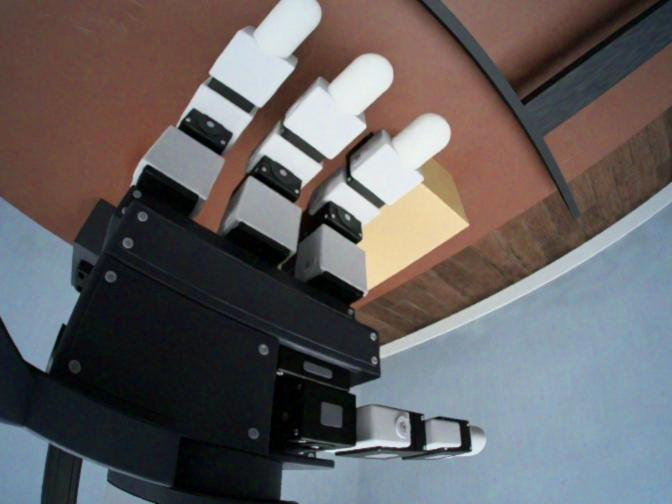

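Request:
wait(
  seconds=0.1,
  cameras=["arm1_cam_wrist", "arm8_cam_wrist", "cam_high"],
)

Request:
zoom_image(
  camera="cam_high",
  region=[620, 200, 740, 310],
)

Scene clock: 94.77 s.
Joint torques (N m): arm1=[-0.5 9.23 -1.88 1.13 -2.23 -0.05] | arm2=[0.38 0.26 8.05 2.39 -0.06 -0.12] | arm3=[1.2 1.73 10.56 2.22 -0.02 -0.06] | arm4=[0.62 -12.45 7.75 0.91 0.1 -0.18] | arm5=[0.56 -5.6 8.59 -0.09 0.03 -0.02] | arm6=[-0.09 -11.11 6.79 0.8 0.17 0.08] | arm7=[0.09 0.91 8.95 2.17 0 -0.04] | arm8=[-2.37 8.41 -1.06 2.21 2.39 0.16]
Heat: arm1: hottest joint3_rad 33 °C; arm2: hottest joint3_rad 36 °C; arm3: hottest joint3_rad 40 °C; arm4: hottest joint3_rad 35 °C; arm5: hottest joint3_rad 33 °C; arm6: hottest joint2_rad 33 °C; arm7: hottest joint3_rad 34 °C; arm8: hottest joint3_rad 36 °C.
Joint velocities: within noise
arm1.joint_positions: joint1_rad=+0.628 joint2_rad=+2.069 joint3_rad=+1.521 joint4_rad=-0.929 joint5_rad=+0.059 joint6_rad=+0.627 hand_index_mcp=-0.375 hand_index_abd=+0.000 hand_index_pip=-0.621 hand_index_dip=-0.516 hand_middle_mcp=-0.373 hand_middle_abd=+0.000 hand_middle_pip=-0.625 hand_middle_dip=-0.512 hand_ring_mcp=-0.373 hand_ring_abd=+0.000 hand_ring_pip=-0.624 hand_ring_dip=-0.513 hand_thumb_cmc=+0.715 hand_thumb_axl=+0.677 hand_thumb_mcp=+0.222 hand_thumb_ipl=+0.168 hand_current_limit=+0.400 hand_speed=-0.600
arm1.joint_status: joint2_rad time_out (moved +0.008 of +0.359); joint3_rad time_out (moved -0.003 of -0.163)
arm1.hand_state: blocked,goal,blocked,blocked,blocked,goal,blocked,blocked,blocked,goal,blocked,blocked,goal,goal,goal,goal
arm1.index_mcp_current_ma: 185
arm1.index_abd_current_ma: 1
arm1.index_pip_current_ma: 237
arm1.index_dip_current_ma: 130
arm1.middle_mcp_current_ma: 197
arm1.middle_abd_current_ma: 1
arm1.middle_pip_current_ma: 217
arm1.middle_dip_current_ma: 147
arm1.ring_mcp_current_ma: 198
arm1.ring_abd_current_ma: 1
arm1.ring_pip_current_ma: 221
arm1.ring_dip_current_ma: 143
arm1.thumb_cmc_current_ma: 2
arm1.thumb_axl_current_ma: -2
arm1.thumb_mcp_current_ma: -15
arm1.thumb_ipl_current_ma: -1
arm1.hand_goal_index_mcp: -0.420
arm1.hand_goal_index_abd: 0.000
arm1.hand_goal_index_pip: -0.680
arm1.hand_goal_index_dip: -0.550
arm1.hand_goal_middle_mcp: -0.420
arm1.hand_goal_middle_abd: 0.000
arm1.hand_goal_middle_pip: -0.680
arm1.hand_goal_middle_dip: -0.550
arm1.hand_goal_ring_mcp: -0.420
arm1.hand_goal_ring_abd: 0.000
arm1.hand_goal_ring_pip: -0.680
arm1.hand_goal_ring_dip: -0.550
arm1.hand_goal_thumb_cmc: 0.714
arm1.hand_goal_thumb_axl: 0.678
arm1.hand_goal_thumb_mcp: 0.226
arm1.hand_goal_thumb_ipl: 0.168
arm1.on_its_own: joint2_rad reads +2.069 and still pushes toward +2.420 since a time_out; joint3_rad reads +1.521 and still pushes toward +1.407 since a time_out; joint5_rad reads +0.059 and still pushes toward -0.002 since a time_out
arm1.hand: x=+1.4624 y=+0.0554 z=+0.7822 quat_wxyz=(+0.057, +0.998, -0.005, +0.003) (m; scene frame)
arm1.hand_target: x=+1.3904 y=+0.1794 z=+0.5409 quat_wxyz=(-0.136, +0.986, -0.001, -0.099) (m; scene frame)
arm1.hand_status: not commanded
arm2.joint_positions: joint1_rad=+0.431 joint2_rad=+0.643 joint3_rad=+1.391 joint4_rad=-1.326 joint5_rad=-0.070 joint6_rad=+1.127 hand_index_mcp=+0.754 hand_index_abd=+0.000 hand_index_pip=+0.577 hand_index_dip=+0.696 hand_middle_mcp=+0.754 hand_middle_abd=+0.000 hand_middle_pip=+0.577 hand_middle_dip=+0.696 hand_ring_mcp=+0.754 hand_ring_abd=+0.000 hand_ring_pip=+0.577 hand_ring_dip=+0.696 hand_thumb_cmc=+0.714 hand_thumb_axl=+0.677 hand_thumb_mcp=+0.226 hand_thumb_ipl=+0.168 hand_current_limit=+0.400 hand_speed=-0.600
arm2.joint_status: not commanded
arm2.hand_state: goal,goal,goal,goal,goal,goal,goal,goal,goal,goal,goal,goal,goal,goal,goal,goal
arm2.index_mcp_current_ma: 0
arm2.index_abd_current_ma: 0
arm2.index_pip_current_ma: 1
arm2.index_dip_current_ma: 0
arm2.middle_mcp_current_ma: 0
arm2.middle_abd_current_ma: 0
arm2.middle_pip_current_ma: 1
arm2.middle_dip_current_ma: 0
arm2.ring_mcp_current_ma: 0
arm2.ring_abd_current_ma: 0
arm2.ring_pip_current_ma: 1
arm2.ring_dip_current_ma: 0
arm2.thumb_cmc_current_ma: 0
arm2.thumb_axl_current_ma: -1
arm2.thumb_mcp_current_ma: 0
arm2.thumb_ipl_current_ma: 0
arm2.hand_goal_index_mcp: 0.754
arm2.hand_goal_index_abd: 0.000
arm2.hand_goal_index_pip: 0.576
arm2.hand_goal_index_dip: 0.696
arm2.hand_goal_middle_mcp: 0.754
arm2.hand_goal_middle_abd: 0.000
arm2.hand_goal_middle_pip: 0.576
arm2.hand_goal_middle_dip: 0.696
arm2.hand_goal_ring_mcp: 0.754
arm2.hand_goal_ring_abd: 0.000
arm2.hand_goal_ring_pip: 0.576
arm2.hand_goal_ring_dip: 0.696
arm2.hand_goal_thumb_cmc: 0.714
arm2.hand_goal_thumb_axl: 0.678
arm2.hand_goal_thumb_mcp: 0.226
arm2.hand_goal_thumb_ipl: 0.168
arm2.hand: x=+0.4696 y=+0.3737 z=+1.3616 quat_wxyz=(+0.322, +0.826, -0.300, +0.353) (m; scene frame)
arm2.hand_target: x=+0.4687 y=+0.3758 z=+1.3722 quat_wxyz=(+0.329, +0.821, -0.298, +0.360) (m; scene frame)
arm2.hand_status: not commanded
arm3.joint_positions: joint1_rad=-0.328 joint2_rad=+0.627 joint3_rad=+1.432 joint4_rad=-1.325 joint5_rad=+0.071 joint6_rad=+1.066 hand_index_mcp=+0.755 hand_index_abd=+0.000 hand_index_pip=+0.577 hand_index_dip=+0.696 hand_middle_mcp=+0.755 hand_middle_abd=+0.000 hand_middle_pip=+0.577 hand_middle_dip=+0.696 hand_ring_mcp=+0.755 hand_ring_abd=+0.000 hand_ring_pip=+0.577 hand_ring_dip=+0.696 hand_thumb_cmc=+0.715 hand_thumb_axl=+0.677 hand_thumb_mcp=+0.226 hand_thumb_ipl=+0.168 hand_current_limit=+0.400 hand_speed=-0.600
arm3.joint_status: not commanded
arm3.hand_state: goal,goal,goal,goal,goal,goal,goal,goal,goal,goal,goal,goal,goal,goal,goal,goal
arm3.index_mcp_current_ma: 1
arm3.index_abd_current_ma: 0
arm3.index_pip_current_ma: 0
arm3.index_dip_current_ma: 0
arm3.middle_mcp_current_ma: 1
arm3.middle_abd_current_ma: 0
arm3.middle_pip_current_ma: 0
arm3.middle_dip_current_ma: 0
arm3.ring_mcp_current_ma: 1
arm3.ring_abd_current_ma: 0
arm3.ring_pip_current_ma: 0
arm3.ring_dip_current_ma: 0
arm3.thumb_cmc_current_ma: 1
arm3.thumb_axl_current_ma: 0
arm3.thumb_mcp_current_ma: 0
arm3.thumb_ipl_current_ma: 0
arm3.hand_goal_index_mcp: 0.754
arm3.hand_goal_index_abd: 0.000
arm3.hand_goal_index_pip: 0.576
arm3.hand_goal_index_dip: 0.696
arm3.hand_goal_middle_mcp: 0.754
arm3.hand_goal_middle_abd: 0.000
arm3.hand_goal_middle_pip: 0.576
arm3.hand_goal_middle_dip: 0.696
arm3.hand_goal_ring_mcp: 0.754
arm3.hand_goal_ring_abd: 0.000
arm3.hand_goal_ring_pip: 0.576
arm3.hand_goal_ring_dip: 0.696
arm3.hand_goal_thumb_cmc: 0.714
arm3.hand_goal_thumb_axl: 0.678
arm3.hand_goal_thumb_mcp: 0.226
arm3.hand_goal_thumb_ipl: 0.168
arm3.hand: x=-0.5962 y=+0.4581 z=+1.3731 quat_wxyz=(+0.487, +0.643, -0.575, +0.140) (m; scene frame)
arm3.hand_target: x=-0.5949 y=+0.4612 z=+1.3861 quat_wxyz=(+0.499, +0.637, -0.570, +0.145) (m; scene frame)
arm3.hand_status: not commanded
arm4.joint_positions: joint1_rad=-0.144 joint2_rad=+1.450 joint3_rad=+0.966 joint4_rad=-1.119 joint5_rad=+0.013 joint6_rad=-0.166 hand_index_mcp=+0.754 hand_index_abd=+0.000 hand_index_pip=-0.721 hand_index_dip=+0.696 hand_middle_mcp=+0.754 hand_middle_abd=+0.000 hand_middle_pip=-0.723 hand_middle_dip=+0.696 hand_ring_mcp=+0.754 hand_ring_abd=+0.000 hand_ring_pip=-0.722 hand_ring_dip=+0.696 hand_thumb_cmc=+0.715 hand_thumb_axl=+0.677 hand_thumb_mcp=+0.223 hand_thumb_ipl=+0.168 hand_current_limit=+0.400 hand_speed=-0.600
arm4.joint_status: not commanded
arm4.hand_state: goal,goal,goal,goal,goal,goal,goal,goal,goal,goal,goal,goal,goal,goal,goal,goal
arm4.index_mcp_current_ma: 0
arm4.index_abd_current_ma: 1
arm4.index_pip_current_ma: 31
arm4.index_dip_current_ma: 0
arm4.middle_mcp_current_ma: 0
arm4.middle_abd_current_ma: 1
arm4.middle_pip_current_ma: 24
arm4.middle_dip_current_ma: 0
arm4.ring_mcp_current_ma: 0
arm4.ring_abd_current_ma: 1
arm4.ring_pip_current_ma: 31
arm4.ring_dip_current_ma: 0
arm4.thumb_cmc_current_ma: 4
arm4.thumb_axl_current_ma: -3
arm4.thumb_mcp_current_ma: -12
arm4.thumb_ipl_current_ma: -1
arm4.hand_goal_index_mcp: 0.754
arm4.hand_goal_index_abd: 0.000
arm4.hand_goal_index_pip: -0.730
arm4.hand_goal_index_dip: 0.696
arm4.hand_goal_middle_mcp: 0.754
arm4.hand_goal_middle_abd: 0.000
arm4.hand_goal_middle_pip: -0.730
arm4.hand_goal_middle_dip: 0.696
arm4.hand_goal_ring_mcp: 0.754
arm4.hand_goal_ring_abd: 0.000
arm4.hand_goal_ring_pip: -0.730
arm4.hand_goal_ring_dip: 0.696
arm4.hand_goal_thumb_cmc: 0.714
arm4.hand_goal_thumb_axl: 0.678
arm4.hand_goal_thumb_mcp: 0.226
arm4.hand_goal_thumb_ipl: 0.168
arm4.hand: x=-1.2454 y=+0.2060 z=+0.8889 quat_wxyz=(-0.017, +1.000, +0.000, +0.002) (m; scene frame)
arm4.hand_target: x=-1.2500 y=+0.2003 z=+0.9000 quat_wxyz=(+0.000, +1.000, +0.000, +0.000) (m; scene frame)
arm4.hand_status: not commanded
arm5.joint_positions: joint1_rad=+0.791 joint2_rad=+0.986 joint3_rad=+1.100 joint4_rad=-1.669 joint5_rad=-0.001 joint6_rad=+0.815 hand_index_mcp=+0.755 hand_index_abd=+0.000 hand_index_pip=+0.577 hand_index_dip=+0.696 hand_middle_mcp=+0.755 hand_middle_abd=+0.000 hand_middle_pip=+0.577 hand_middle_dip=+0.696 hand_ring_mcp=+0.756 hand_ring_abd=+0.000 hand_ring_pip=+0.577 hand_ring_dip=+0.696 hand_thumb_cmc=+0.717 hand_thumb_axl=+0.677 hand_thumb_mcp=+0.223 hand_thumb_ipl=+0.168 hand_current_limit=+0.400 hand_speed=-0.600
arm5.joint_status: not commanded
arm5.hand_state: goal,goal,goal,goal,goal,goal,goal,goal,goal,goal,goal,goal,goal,goal,goal,goal
arm5.index_mcp_current_ma: 1
arm5.index_abd_current_ma: 0
arm5.index_pip_current_ma: 0
arm5.index_dip_current_ma: 0
arm5.middle_mcp_current_ma: 1
arm5.middle_abd_current_ma: 0
arm5.middle_pip_current_ma: 0
arm5.middle_dip_current_ma: 0
arm5.ring_mcp_current_ma: 1
arm5.ring_abd_current_ma: 0
arm5.ring_pip_current_ma: 0
arm5.ring_dip_current_ma: 0
arm5.thumb_cmc_current_ma: 2
arm5.thumb_axl_current_ma: 0
arm5.thumb_mcp_current_ma: -3
arm5.thumb_ipl_current_ma: 0
arm5.hand_goal_index_mcp: 0.754
arm5.hand_goal_index_abd: 0.000
arm5.hand_goal_index_pip: 0.576
arm5.hand_goal_index_dip: 0.696
arm5.hand_goal_middle_mcp: 0.754
arm5.hand_goal_middle_abd: 0.000
arm5.hand_goal_middle_pip: 0.576
arm5.hand_goal_middle_dip: 0.696
arm5.hand_goal_ring_mcp: 0.754
arm5.hand_goal_ring_abd: 0.000
arm5.hand_goal_ring_pip: 0.576
arm5.hand_goal_ring_dip: 0.696
arm5.hand_goal_thumb_cmc: 0.714
arm5.hand_goal_thumb_axl: 0.678
arm5.hand_goal_thumb_mcp: 0.226
arm5.hand_goal_thumb_ipl: 0.168
arm5.hand: x=-1.2999 y=-0.3963 z=+1.0834 quat_wxyz=(-0.006, +0.009, +1.000, +0.007) (m; scene frame)
arm5.hand_target: x=-1.2999 y=-0.4000 z=+1.0801 quat_wxyz=(+0.000, +0.000, +1.000, +0.000) (m; scene frame)
arm5.hand_status: not commanded
arm6.joint_positions: joint1_rad=+0.663 joint2_rad=+1.427 joint3_rad=+1.101 joint4_rad=-1.259 joint5_rad=-0.002 joint6_rad=+0.665 hand_index_mcp=+0.754 hand_index_abd=+0.001 hand_index_pip=-0.722 hand_index_dip=+0.696 hand_middle_mcp=+0.754 hand_middle_abd=+0.001 hand_middle_pip=-0.723 hand_middle_dip=+0.696 hand_ring_mcp=+0.754 hand_ring_abd=+0.001 hand_ring_pip=-0.721 hand_ring_dip=+0.696 hand_thumb_cmc=+0.715 hand_thumb_axl=+0.677 hand_thumb_mcp=+0.224 hand_thumb_ipl=+0.168 hand_current_limit=+0.400 hand_speed=-0.600
arm6.joint_status: not commanded
arm6.hand_state: goal,goal,goal,goal,goal,goal,goal,goal,goal,goal,goal,goal,goal,goal,goal,goal
arm6.index_mcp_current_ma: 0
arm6.index_abd_current_ma: 1
arm6.index_pip_current_ma: 17
arm6.index_dip_current_ma: 0
arm6.middle_mcp_current_ma: -1
arm6.middle_abd_current_ma: 1
arm6.middle_pip_current_ma: 14
arm6.middle_dip_current_ma: 0
arm6.ring_mcp_current_ma: 0
arm6.ring_abd_current_ma: 0
arm6.ring_pip_current_ma: 19
arm6.ring_dip_current_ma: 0
arm6.thumb_cmc_current_ma: 1
arm6.thumb_axl_current_ma: -1
arm6.thumb_mcp_current_ma: -5
arm6.thumb_ipl_current_ma: 0
arm6.hand_goal_index_mcp: 0.754
arm6.hand_goal_index_abd: 0.000
arm6.hand_goal_index_pip: -0.730
arm6.hand_goal_index_dip: 0.696
arm6.hand_goal_middle_mcp: 0.754
arm6.hand_goal_middle_abd: 0.000
arm6.hand_goal_middle_pip: -0.730
arm6.hand_goal_middle_dip: 0.696
arm6.hand_goal_ring_mcp: 0.754
arm6.hand_goal_ring_abd: 0.000
arm6.hand_goal_ring_pip: -0.730
arm6.hand_goal_ring_dip: 0.696
arm6.hand_goal_thumb_cmc: 0.714
arm6.hand_goal_thumb_axl: 0.678
arm6.hand_goal_thumb_mcp: 0.226
arm6.hand_goal_thumb_ipl: 0.168
arm6.hand: x=-0.5970 y=-0.2576 z=+0.9174 quat_wxyz=(+0.005, -0.001, +1.000, -0.006) (m; scene frame)
arm6.hand_target: x=-0.6000 y=-0.2600 z=+0.9199 quat_wxyz=(+0.000, +0.000, +1.000, +0.000) (m; scene frame)
arm6.hand_status: not commanded
arm7.joint_positions: joint1_rad=+0.367 joint2_rad=+0.617 joint3_rad=+1.384 joint4_rad=-1.165 joint5_rad=-0.073 joint6_rad=+1.168 hand_index_mcp=+0.754 hand_index_abd=+0.001 hand_index_pip=+0.577 hand_index_dip=+0.696 hand_middle_mcp=+0.754 hand_middle_abd=+0.001 hand_middle_pip=+0.577 hand_middle_dip=+0.696 hand_ring_mcp=+0.754 hand_ring_abd=+0.001 hand_ring_pip=+0.577 hand_ring_dip=+0.696 hand_thumb_cmc=+0.714 hand_thumb_axl=+0.677 hand_thumb_mcp=+0.226 hand_thumb_ipl=+0.168 hand_current_limit=+0.400 hand_speed=-0.600
arm7.joint_status: not commanded
arm7.hand_state: goal,goal,goal,goal,goal,goal,goal,goal,goal,goal,goal,goal,goal,goal,goal,goal
arm7.index_mcp_current_ma: 0
arm7.index_abd_current_ma: 1
arm7.index_pip_current_ma: 1
arm7.index_dip_current_ma: 0
arm7.middle_mcp_current_ma: 0
arm7.middle_abd_current_ma: 1
arm7.middle_pip_current_ma: 1
arm7.middle_dip_current_ma: 0
arm7.ring_mcp_current_ma: 0
arm7.ring_abd_current_ma: 1
arm7.ring_pip_current_ma: 1
arm7.ring_dip_current_ma: 0
arm7.thumb_cmc_current_ma: 0
arm7.thumb_axl_current_ma: -1
arm7.thumb_mcp_current_ma: 0
arm7.thumb_ipl_current_ma: -1
arm7.hand_goal_index_mcp: 0.754
arm7.hand_goal_index_abd: 0.000
arm7.hand_goal_index_pip: 0.576
arm7.hand_goal_index_dip: 0.696
arm7.hand_goal_middle_mcp: 0.754
arm7.hand_goal_middle_abd: 0.000
arm7.hand_goal_middle_pip: 0.576
arm7.hand_goal_middle_dip: 0.696
arm7.hand_goal_ring_mcp: 0.754
arm7.hand_goal_ring_abd: 0.000
arm7.hand_goal_ring_pip: 0.576
arm7.hand_goal_ring_dip: 0.696
arm7.hand_goal_thumb_cmc: 0.714
arm7.hand_goal_thumb_axl: 0.678
arm7.hand_goal_thumb_mcp: 0.226
arm7.hand_goal_thumb_ipl: 0.168
arm7.hand: x=+0.3998 y=-0.3676 z=+1.3608 quat_wxyz=(-0.391, +0.324, +0.771, +0.385) (m; scene frame)
arm7.hand_target: x=+0.4008 y=-0.3710 z=+1.3746 quat_wxyz=(-0.400, +0.320, +0.763, +0.394) (m; scene frame)
arm7.hand_status: not commanded
arm8.joint_positions: joint1_rad=-0.728 joint2_rad=+2.015 joint3_rad=+1.538 joint4_rad=-0.995 joint5_rad=-0.066 joint6_rad=-0.763 hand_index_mcp=-0.380 hand_index_abd=+0.001 hand_index_pip=-0.623 hand_index_dip=-0.512 hand_middle_mcp=-0.388 hand_middle_abd=+0.001 hand_middle_pip=-0.613 hand_middle_dip=-0.523 hand_ring_mcp=-0.443 hand_ring_abd=+0.001 hand_ring_pip=-0.541 hand_ring_dip=-0.598 hand_thumb_cmc=+0.715 hand_thumb_axl=+0.677 hand_thumb_mcp=+0.223 hand_thumb_ipl=+0.168 hand_current_limit=+0.400 hand_speed=-0.600
arm8.joint_status: joint2_rad time_out (moved +0.013 of +0.358); joint3_rad time_out (moved +0.006 of -0.132)
arm8.hand_state: blocked,goal,blocked,blocked,blocked,goal,blocked,blocked,goal,goal,blocked,goal,goal,goal,goal,goal
arm8.index_mcp_current_ma: 137
arm8.index_abd_current_ma: 1
arm8.index_pip_current_ma: 193
arm8.index_dip_current_ma: 118
arm8.middle_mcp_current_ma: 105
arm8.middle_abd_current_ma: 2
arm8.middle_pip_current_ma: 234
arm8.middle_dip_current_ma: 78
arm8.ring_mcp_current_ma: 17
arm8.ring_abd_current_ma: 2
arm8.ring_pip_current_ma: 287
arm8.ring_dip_current_ma: 4
arm8.thumb_cmc_current_ma: 1
arm8.thumb_axl_current_ma: -1
arm8.thumb_mcp_current_ma: -9
arm8.thumb_ipl_current_ma: 0
arm8.hand_goal_index_mcp: -0.420
arm8.hand_goal_index_abd: 0.000
arm8.hand_goal_index_pip: -0.680
arm8.hand_goal_index_dip: -0.550
arm8.hand_goal_middle_mcp: -0.420
arm8.hand_goal_middle_abd: 0.000
arm8.hand_goal_middle_pip: -0.680
arm8.hand_goal_middle_dip: -0.550
arm8.hand_goal_ring_mcp: -0.450
arm8.hand_goal_ring_abd: 0.000
arm8.hand_goal_ring_pip: -0.620
arm8.hand_goal_ring_dip: -0.600
arm8.hand_goal_thumb_cmc: 0.714
arm8.hand_goal_thumb_axl: 0.678
arm8.hand_goal_thumb_mcp: 0.226
arm8.hand_goal_thumb_ipl: 0.168
arm8.on_its_own: joint2_rad reads +2.015 and still pushes toward +2.360 since a time_out; joint3_rad reads +1.538 and still pushes toward +1.420 since a time_out; joint5_rad reads -0.066 and still pushes toward -0.001 since a time_out
arm8.hand: x=+1.4612 y=-0.1068 z=+0.7900 quat_wxyz=(+0.007, -0.015, +0.998, +0.056) (m; scene frame)
arm8.hand_target: x=+1.3879 y=-0.2160 z=+0.5400 quat_wxyz=(-0.114, -0.001, +0.986, -0.122) (m; scene frame)
arm8.hand_status: not commanded
wait: 0.10 s; at rest from the start
pictures: arm1_cam_wrist, arm8_cam_wrist, cam_high

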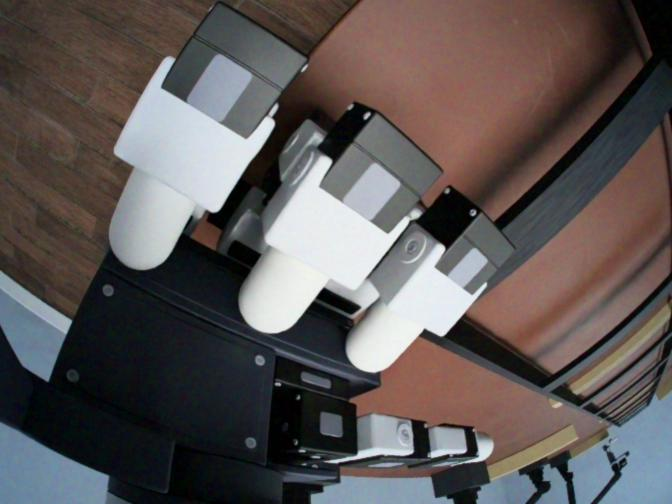

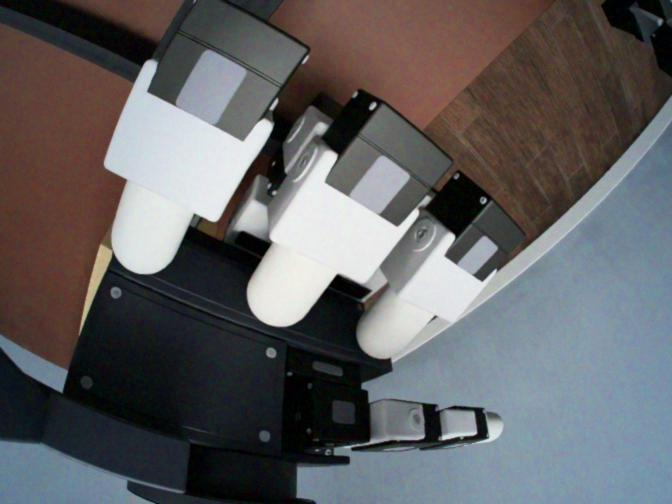

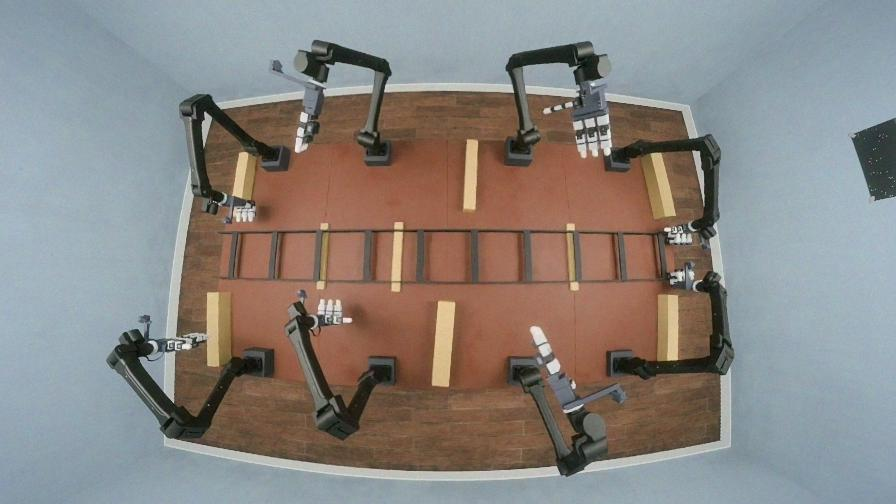

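Scaled by 4.200 from the camera's 896x504 image, which has a finer 1280x720 frame.

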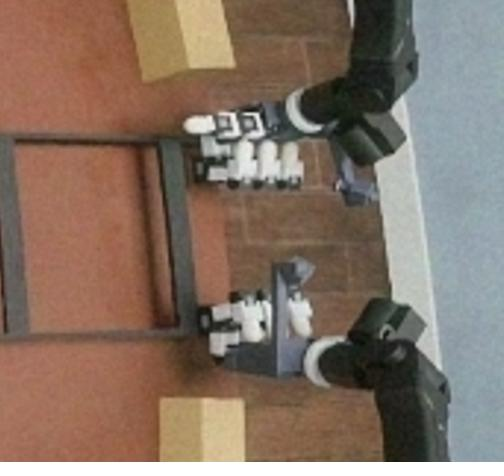

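Request:
move(
  arm6={"target": [-0.50, -0.16, 0.87, 0, 0, 1, 0]},
  arm1={"joints": {"joint2_rad": 2.10, "joint3_rad": 1.52}, "min_time_s": 1.5},
  arm8={"joints": {"joint2_rad": 2.04, "joint3_rad": 1.54}, "min_time_s": 1.5},
  cameras=["arm6_cam_wrist"],
)

Request:
zoom_image(
  camera="arm6_cam_wrist",
  region=[360, 0, 672, 300],
)

Scene clock: 99.17 s.
Joint torques (N m): arm1=[-0.09 -18.9 8.03 0.79 -0.68 -0.05] | arm2=[0.44 0.26 8.05 2.4 -0.06 -0.12] | arm3=[0.97 1.49 10.5 2.35 -0.05 0] | arm4=[0.67 -12.45 7.75 0.91 0.1 -0.18] | arm5=[0.79 -5.71 8.57 -0.12 0.03 -0.02] | arm6=[-0.97 -10.87 8.69 0.79 0.15 -0.15] | arm7=[0.09 0.79 8.94 2.15 0 -0.04] | arm8=[-2.49 -12.34 8.36 1.68 0.81 0.16]
Heat: arm1: hottest joint3_rad 33 °C; arm2: hottest joint3_rad 36 °C; arm3: hottest joint3_rad 40 °C; arm4: hottest joint3_rad 34 °C; arm5: hottest joint3_rad 34 °C; arm6: hottest joint2_rad 33 °C; arm7: hottest joint3_rad 34 °C; arm8: hottest joint3_rad 36 °C.
move: arm1 done; arm6 off_target; arm8 done
Joint velocities: within noise
arm1.joint_positions: joint1_rad=+0.623 joint2_rad=+2.052 joint3_rad=+1.527 joint4_rad=-0.919 joint5_rad=+0.020 joint6_rad=+0.626 hand_index_mcp=-0.375 hand_index_abd=+0.000 hand_index_pip=-0.621 hand_index_dip=-0.516 hand_middle_mcp=-0.373 hand_middle_abd=+0.000 hand_middle_pip=-0.625 hand_middle_dip=-0.512 hand_ring_mcp=-0.373 hand_ring_abd=+0.000 hand_ring_pip=-0.624 hand_ring_dip=-0.513 hand_thumb_cmc=+0.715 hand_thumb_axl=+0.677 hand_thumb_mcp=+0.222 hand_thumb_ipl=+0.168 hand_current_limit=+0.400 hand_speed=-0.600
arm1.joint_status: all done
arm1.hand_state: blocked,goal,blocked,blocked,blocked,goal,blocked,blocked,blocked,goal,blocked,blocked,goal,goal,goal,goal
arm1.index_mcp_current_ma: 188
arm1.index_abd_current_ma: 1
arm1.index_pip_current_ma: 237
arm1.index_dip_current_ma: 130
arm1.middle_mcp_current_ma: 197
arm1.middle_abd_current_ma: 1
arm1.middle_pip_current_ma: 217
arm1.middle_dip_current_ma: 147
arm1.ring_mcp_current_ma: 198
arm1.ring_abd_current_ma: 1
arm1.ring_pip_current_ma: 221
arm1.ring_dip_current_ma: 143
arm1.thumb_cmc_current_ma: 2
arm1.thumb_axl_current_ma: -2
arm1.thumb_mcp_current_ma: -15
arm1.thumb_ipl_current_ma: -1
arm1.hand_goal_index_mcp: -0.420
arm1.hand_goal_index_abd: 0.000
arm1.hand_goal_index_pip: -0.680
arm1.hand_goal_index_dip: -0.550
arm1.hand_goal_middle_mcp: -0.420
arm1.hand_goal_middle_abd: 0.000
arm1.hand_goal_middle_pip: -0.680
arm1.hand_goal_middle_dip: -0.550
arm1.hand_goal_ring_mcp: -0.420
arm1.hand_goal_ring_abd: 0.000
arm1.hand_goal_ring_pip: -0.680
arm1.hand_goal_ring_dip: -0.550
arm1.hand_goal_thumb_cmc: 0.714
arm1.hand_goal_thumb_axl: 0.678
arm1.hand_goal_thumb_mcp: 0.226
arm1.hand_goal_thumb_ipl: 0.168
arm1.hand: x=+1.4690 y=+0.0513 z=+0.7936 quat_wxyz=(+0.059, +0.998, -0.006, +0.028) (m; scene frame)
arm1.hand_target: x=+1.4765 y=+0.0615 z=+0.7598 quat_wxyz=(+0.039, +0.999, +0.000, +0.027) (m; scene frame)
arm1.hand_status: not commanded
arm2, arm3, arm4, arm5, arm7: as last shown
arm6.joint_positions: joint1_rad=+0.343 joint2_rad=+1.552 joint3_rad=+1.091 joint4_rad=-1.133 joint5_rad=-0.002 joint6_rad=+0.357 hand_index_mcp=+0.754 hand_index_abd=+0.001 hand_index_pip=-0.722 hand_index_dip=+0.696 hand_middle_mcp=+0.754 hand_middle_abd=+0.001 hand_middle_pip=-0.723 hand_middle_dip=+0.696 hand_ring_mcp=+0.754 hand_ring_abd=+0.001 hand_ring_pip=-0.721 hand_ring_dip=+0.696 hand_thumb_cmc=+0.715 hand_thumb_axl=+0.677 hand_thumb_mcp=+0.224 hand_thumb_ipl=+0.168 hand_current_limit=+0.400 hand_speed=-0.600
arm6.joint_status: not commanded
arm6.hand_state: goal,goal,goal,goal,goal,goal,goal,goal,goal,goal,goal,goal,goal,goal,goal,goal
arm6.index_mcp_current_ma: 0
arm6.index_abd_current_ma: 1
arm6.index_pip_current_ma: 17
arm6.index_dip_current_ma: 0
arm6.middle_mcp_current_ma: 0
arm6.middle_abd_current_ma: 1
arm6.middle_pip_current_ma: 13
arm6.middle_dip_current_ma: 0
arm6.ring_mcp_current_ma: 0
arm6.ring_abd_current_ma: 0
arm6.ring_pip_current_ma: 18
arm6.ring_dip_current_ma: 0
arm6.thumb_cmc_current_ma: 1
arm6.thumb_axl_current_ma: -1
arm6.thumb_mcp_current_ma: -5
arm6.thumb_ipl_current_ma: 0
arm6.hand_goal_index_mcp: 0.754
arm6.hand_goal_index_abd: 0.000
arm6.hand_goal_index_pip: -0.730
arm6.hand_goal_index_dip: 0.696
arm6.hand_goal_middle_mcp: 0.754
arm6.hand_goal_middle_abd: 0.000
arm6.hand_goal_middle_pip: -0.730
arm6.hand_goal_middle_dip: 0.696
arm6.hand_goal_ring_mcp: 0.754
arm6.hand_goal_ring_abd: 0.000
arm6.hand_goal_ring_pip: -0.730
arm6.hand_goal_ring_dip: 0.696
arm6.hand_goal_thumb_cmc: 0.714
arm6.hand_goal_thumb_axl: 0.678
arm6.hand_goal_thumb_mcp: 0.226
arm6.hand_goal_thumb_ipl: 0.168
arm6.hand: x=-0.4951 y=-0.1726 z=+0.8648 quat_wxyz=(+0.004, +0.005, +1.000, -0.010) (m; scene frame)
arm6.hand_target: x=-0.4999 y=-0.1604 z=+0.8701 quat_wxyz=(+0.000, +0.000, +1.000, +0.000) (m; scene frame)
arm6.hand_status: off_target (0.014 m and 1.4 deg from the pose sent, 0.146 m and 0.8 deg at the start)
arm8.joint_positions: joint1_rad=-0.727 joint2_rad=+1.993 joint3_rad=+1.550 joint4_rad=-0.981 joint5_rad=-0.025 joint6_rad=-0.761 hand_index_mcp=-0.380 hand_index_abd=+0.001 hand_index_pip=-0.623 hand_index_dip=-0.512 hand_middle_mcp=-0.385 hand_middle_abd=+0.001 hand_middle_pip=-0.613 hand_middle_dip=-0.523 hand_ring_mcp=-0.438 hand_ring_abd=+0.001 hand_ring_pip=-0.541 hand_ring_dip=-0.595 hand_thumb_cmc=+0.715 hand_thumb_axl=+0.677 hand_thumb_mcp=+0.223 hand_thumb_ipl=+0.168 hand_current_limit=+0.400 hand_speed=-0.600
arm8.joint_status: all done
arm8.hand_state: blocked,goal,blocked,blocked,blocked,goal,blocked,blocked,goal,goal,blocked,goal,goal,goal,goal,goal
arm8.index_mcp_current_ma: 137
arm8.index_abd_current_ma: 1
arm8.index_pip_current_ma: 193
arm8.index_dip_current_ma: 118
arm8.middle_mcp_current_ma: 115
arm8.middle_abd_current_ma: 2
arm8.middle_pip_current_ma: 234
arm8.middle_dip_current_ma: 78
arm8.ring_mcp_current_ma: 31
arm8.ring_abd_current_ma: 2
arm8.ring_pip_current_ma: 287
arm8.ring_dip_current_ma: 9
arm8.thumb_cmc_current_ma: 1
arm8.thumb_axl_current_ma: -1
arm8.thumb_mcp_current_ma: -9
arm8.thumb_ipl_current_ma: 0
arm8.hand_goal_index_mcp: -0.420
arm8.hand_goal_index_abd: 0.000
arm8.hand_goal_index_pip: -0.680
arm8.hand_goal_index_dip: -0.550
arm8.hand_goal_middle_mcp: -0.420
arm8.hand_goal_middle_abd: 0.000
arm8.hand_goal_middle_pip: -0.680
arm8.hand_goal_middle_dip: -0.550
arm8.hand_goal_ring_mcp: -0.450
arm8.hand_goal_ring_abd: 0.000
arm8.hand_goal_ring_pip: -0.620
arm8.hand_goal_ring_dip: -0.600
arm8.hand_goal_thumb_cmc: 0.714
arm8.hand_goal_thumb_axl: 0.678
arm8.hand_goal_thumb_mcp: 0.226
arm8.hand_goal_thumb_ipl: 0.168
arm8.hand: x=+1.4733 y=-0.1033 z=+0.8100 quat_wxyz=(+0.038, -0.014, +0.997, +0.060) (m; scene frame)
arm8.hand_target: x=+1.4817 y=-0.1149 z=+0.7748 quat_wxyz=(+0.035, -0.001, +0.999, +0.039) (m; scene frame)
arm8.hand_status: not commanded
pictures: arm6_cam_wrist

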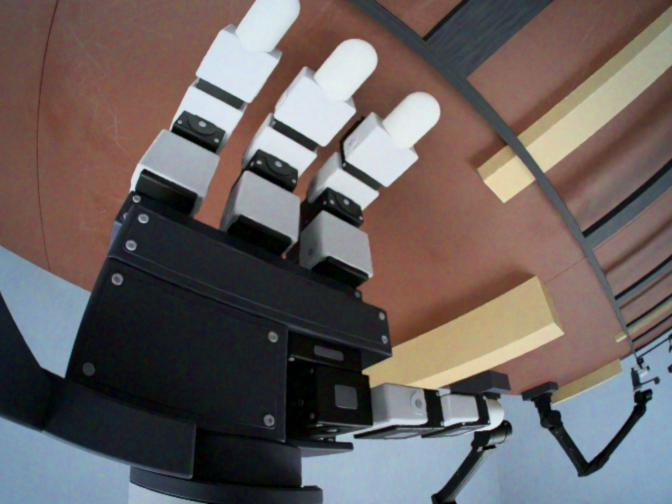

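Scaled by 1.615 from the camera's 672x504 image, which has a finer 960x720 frame.

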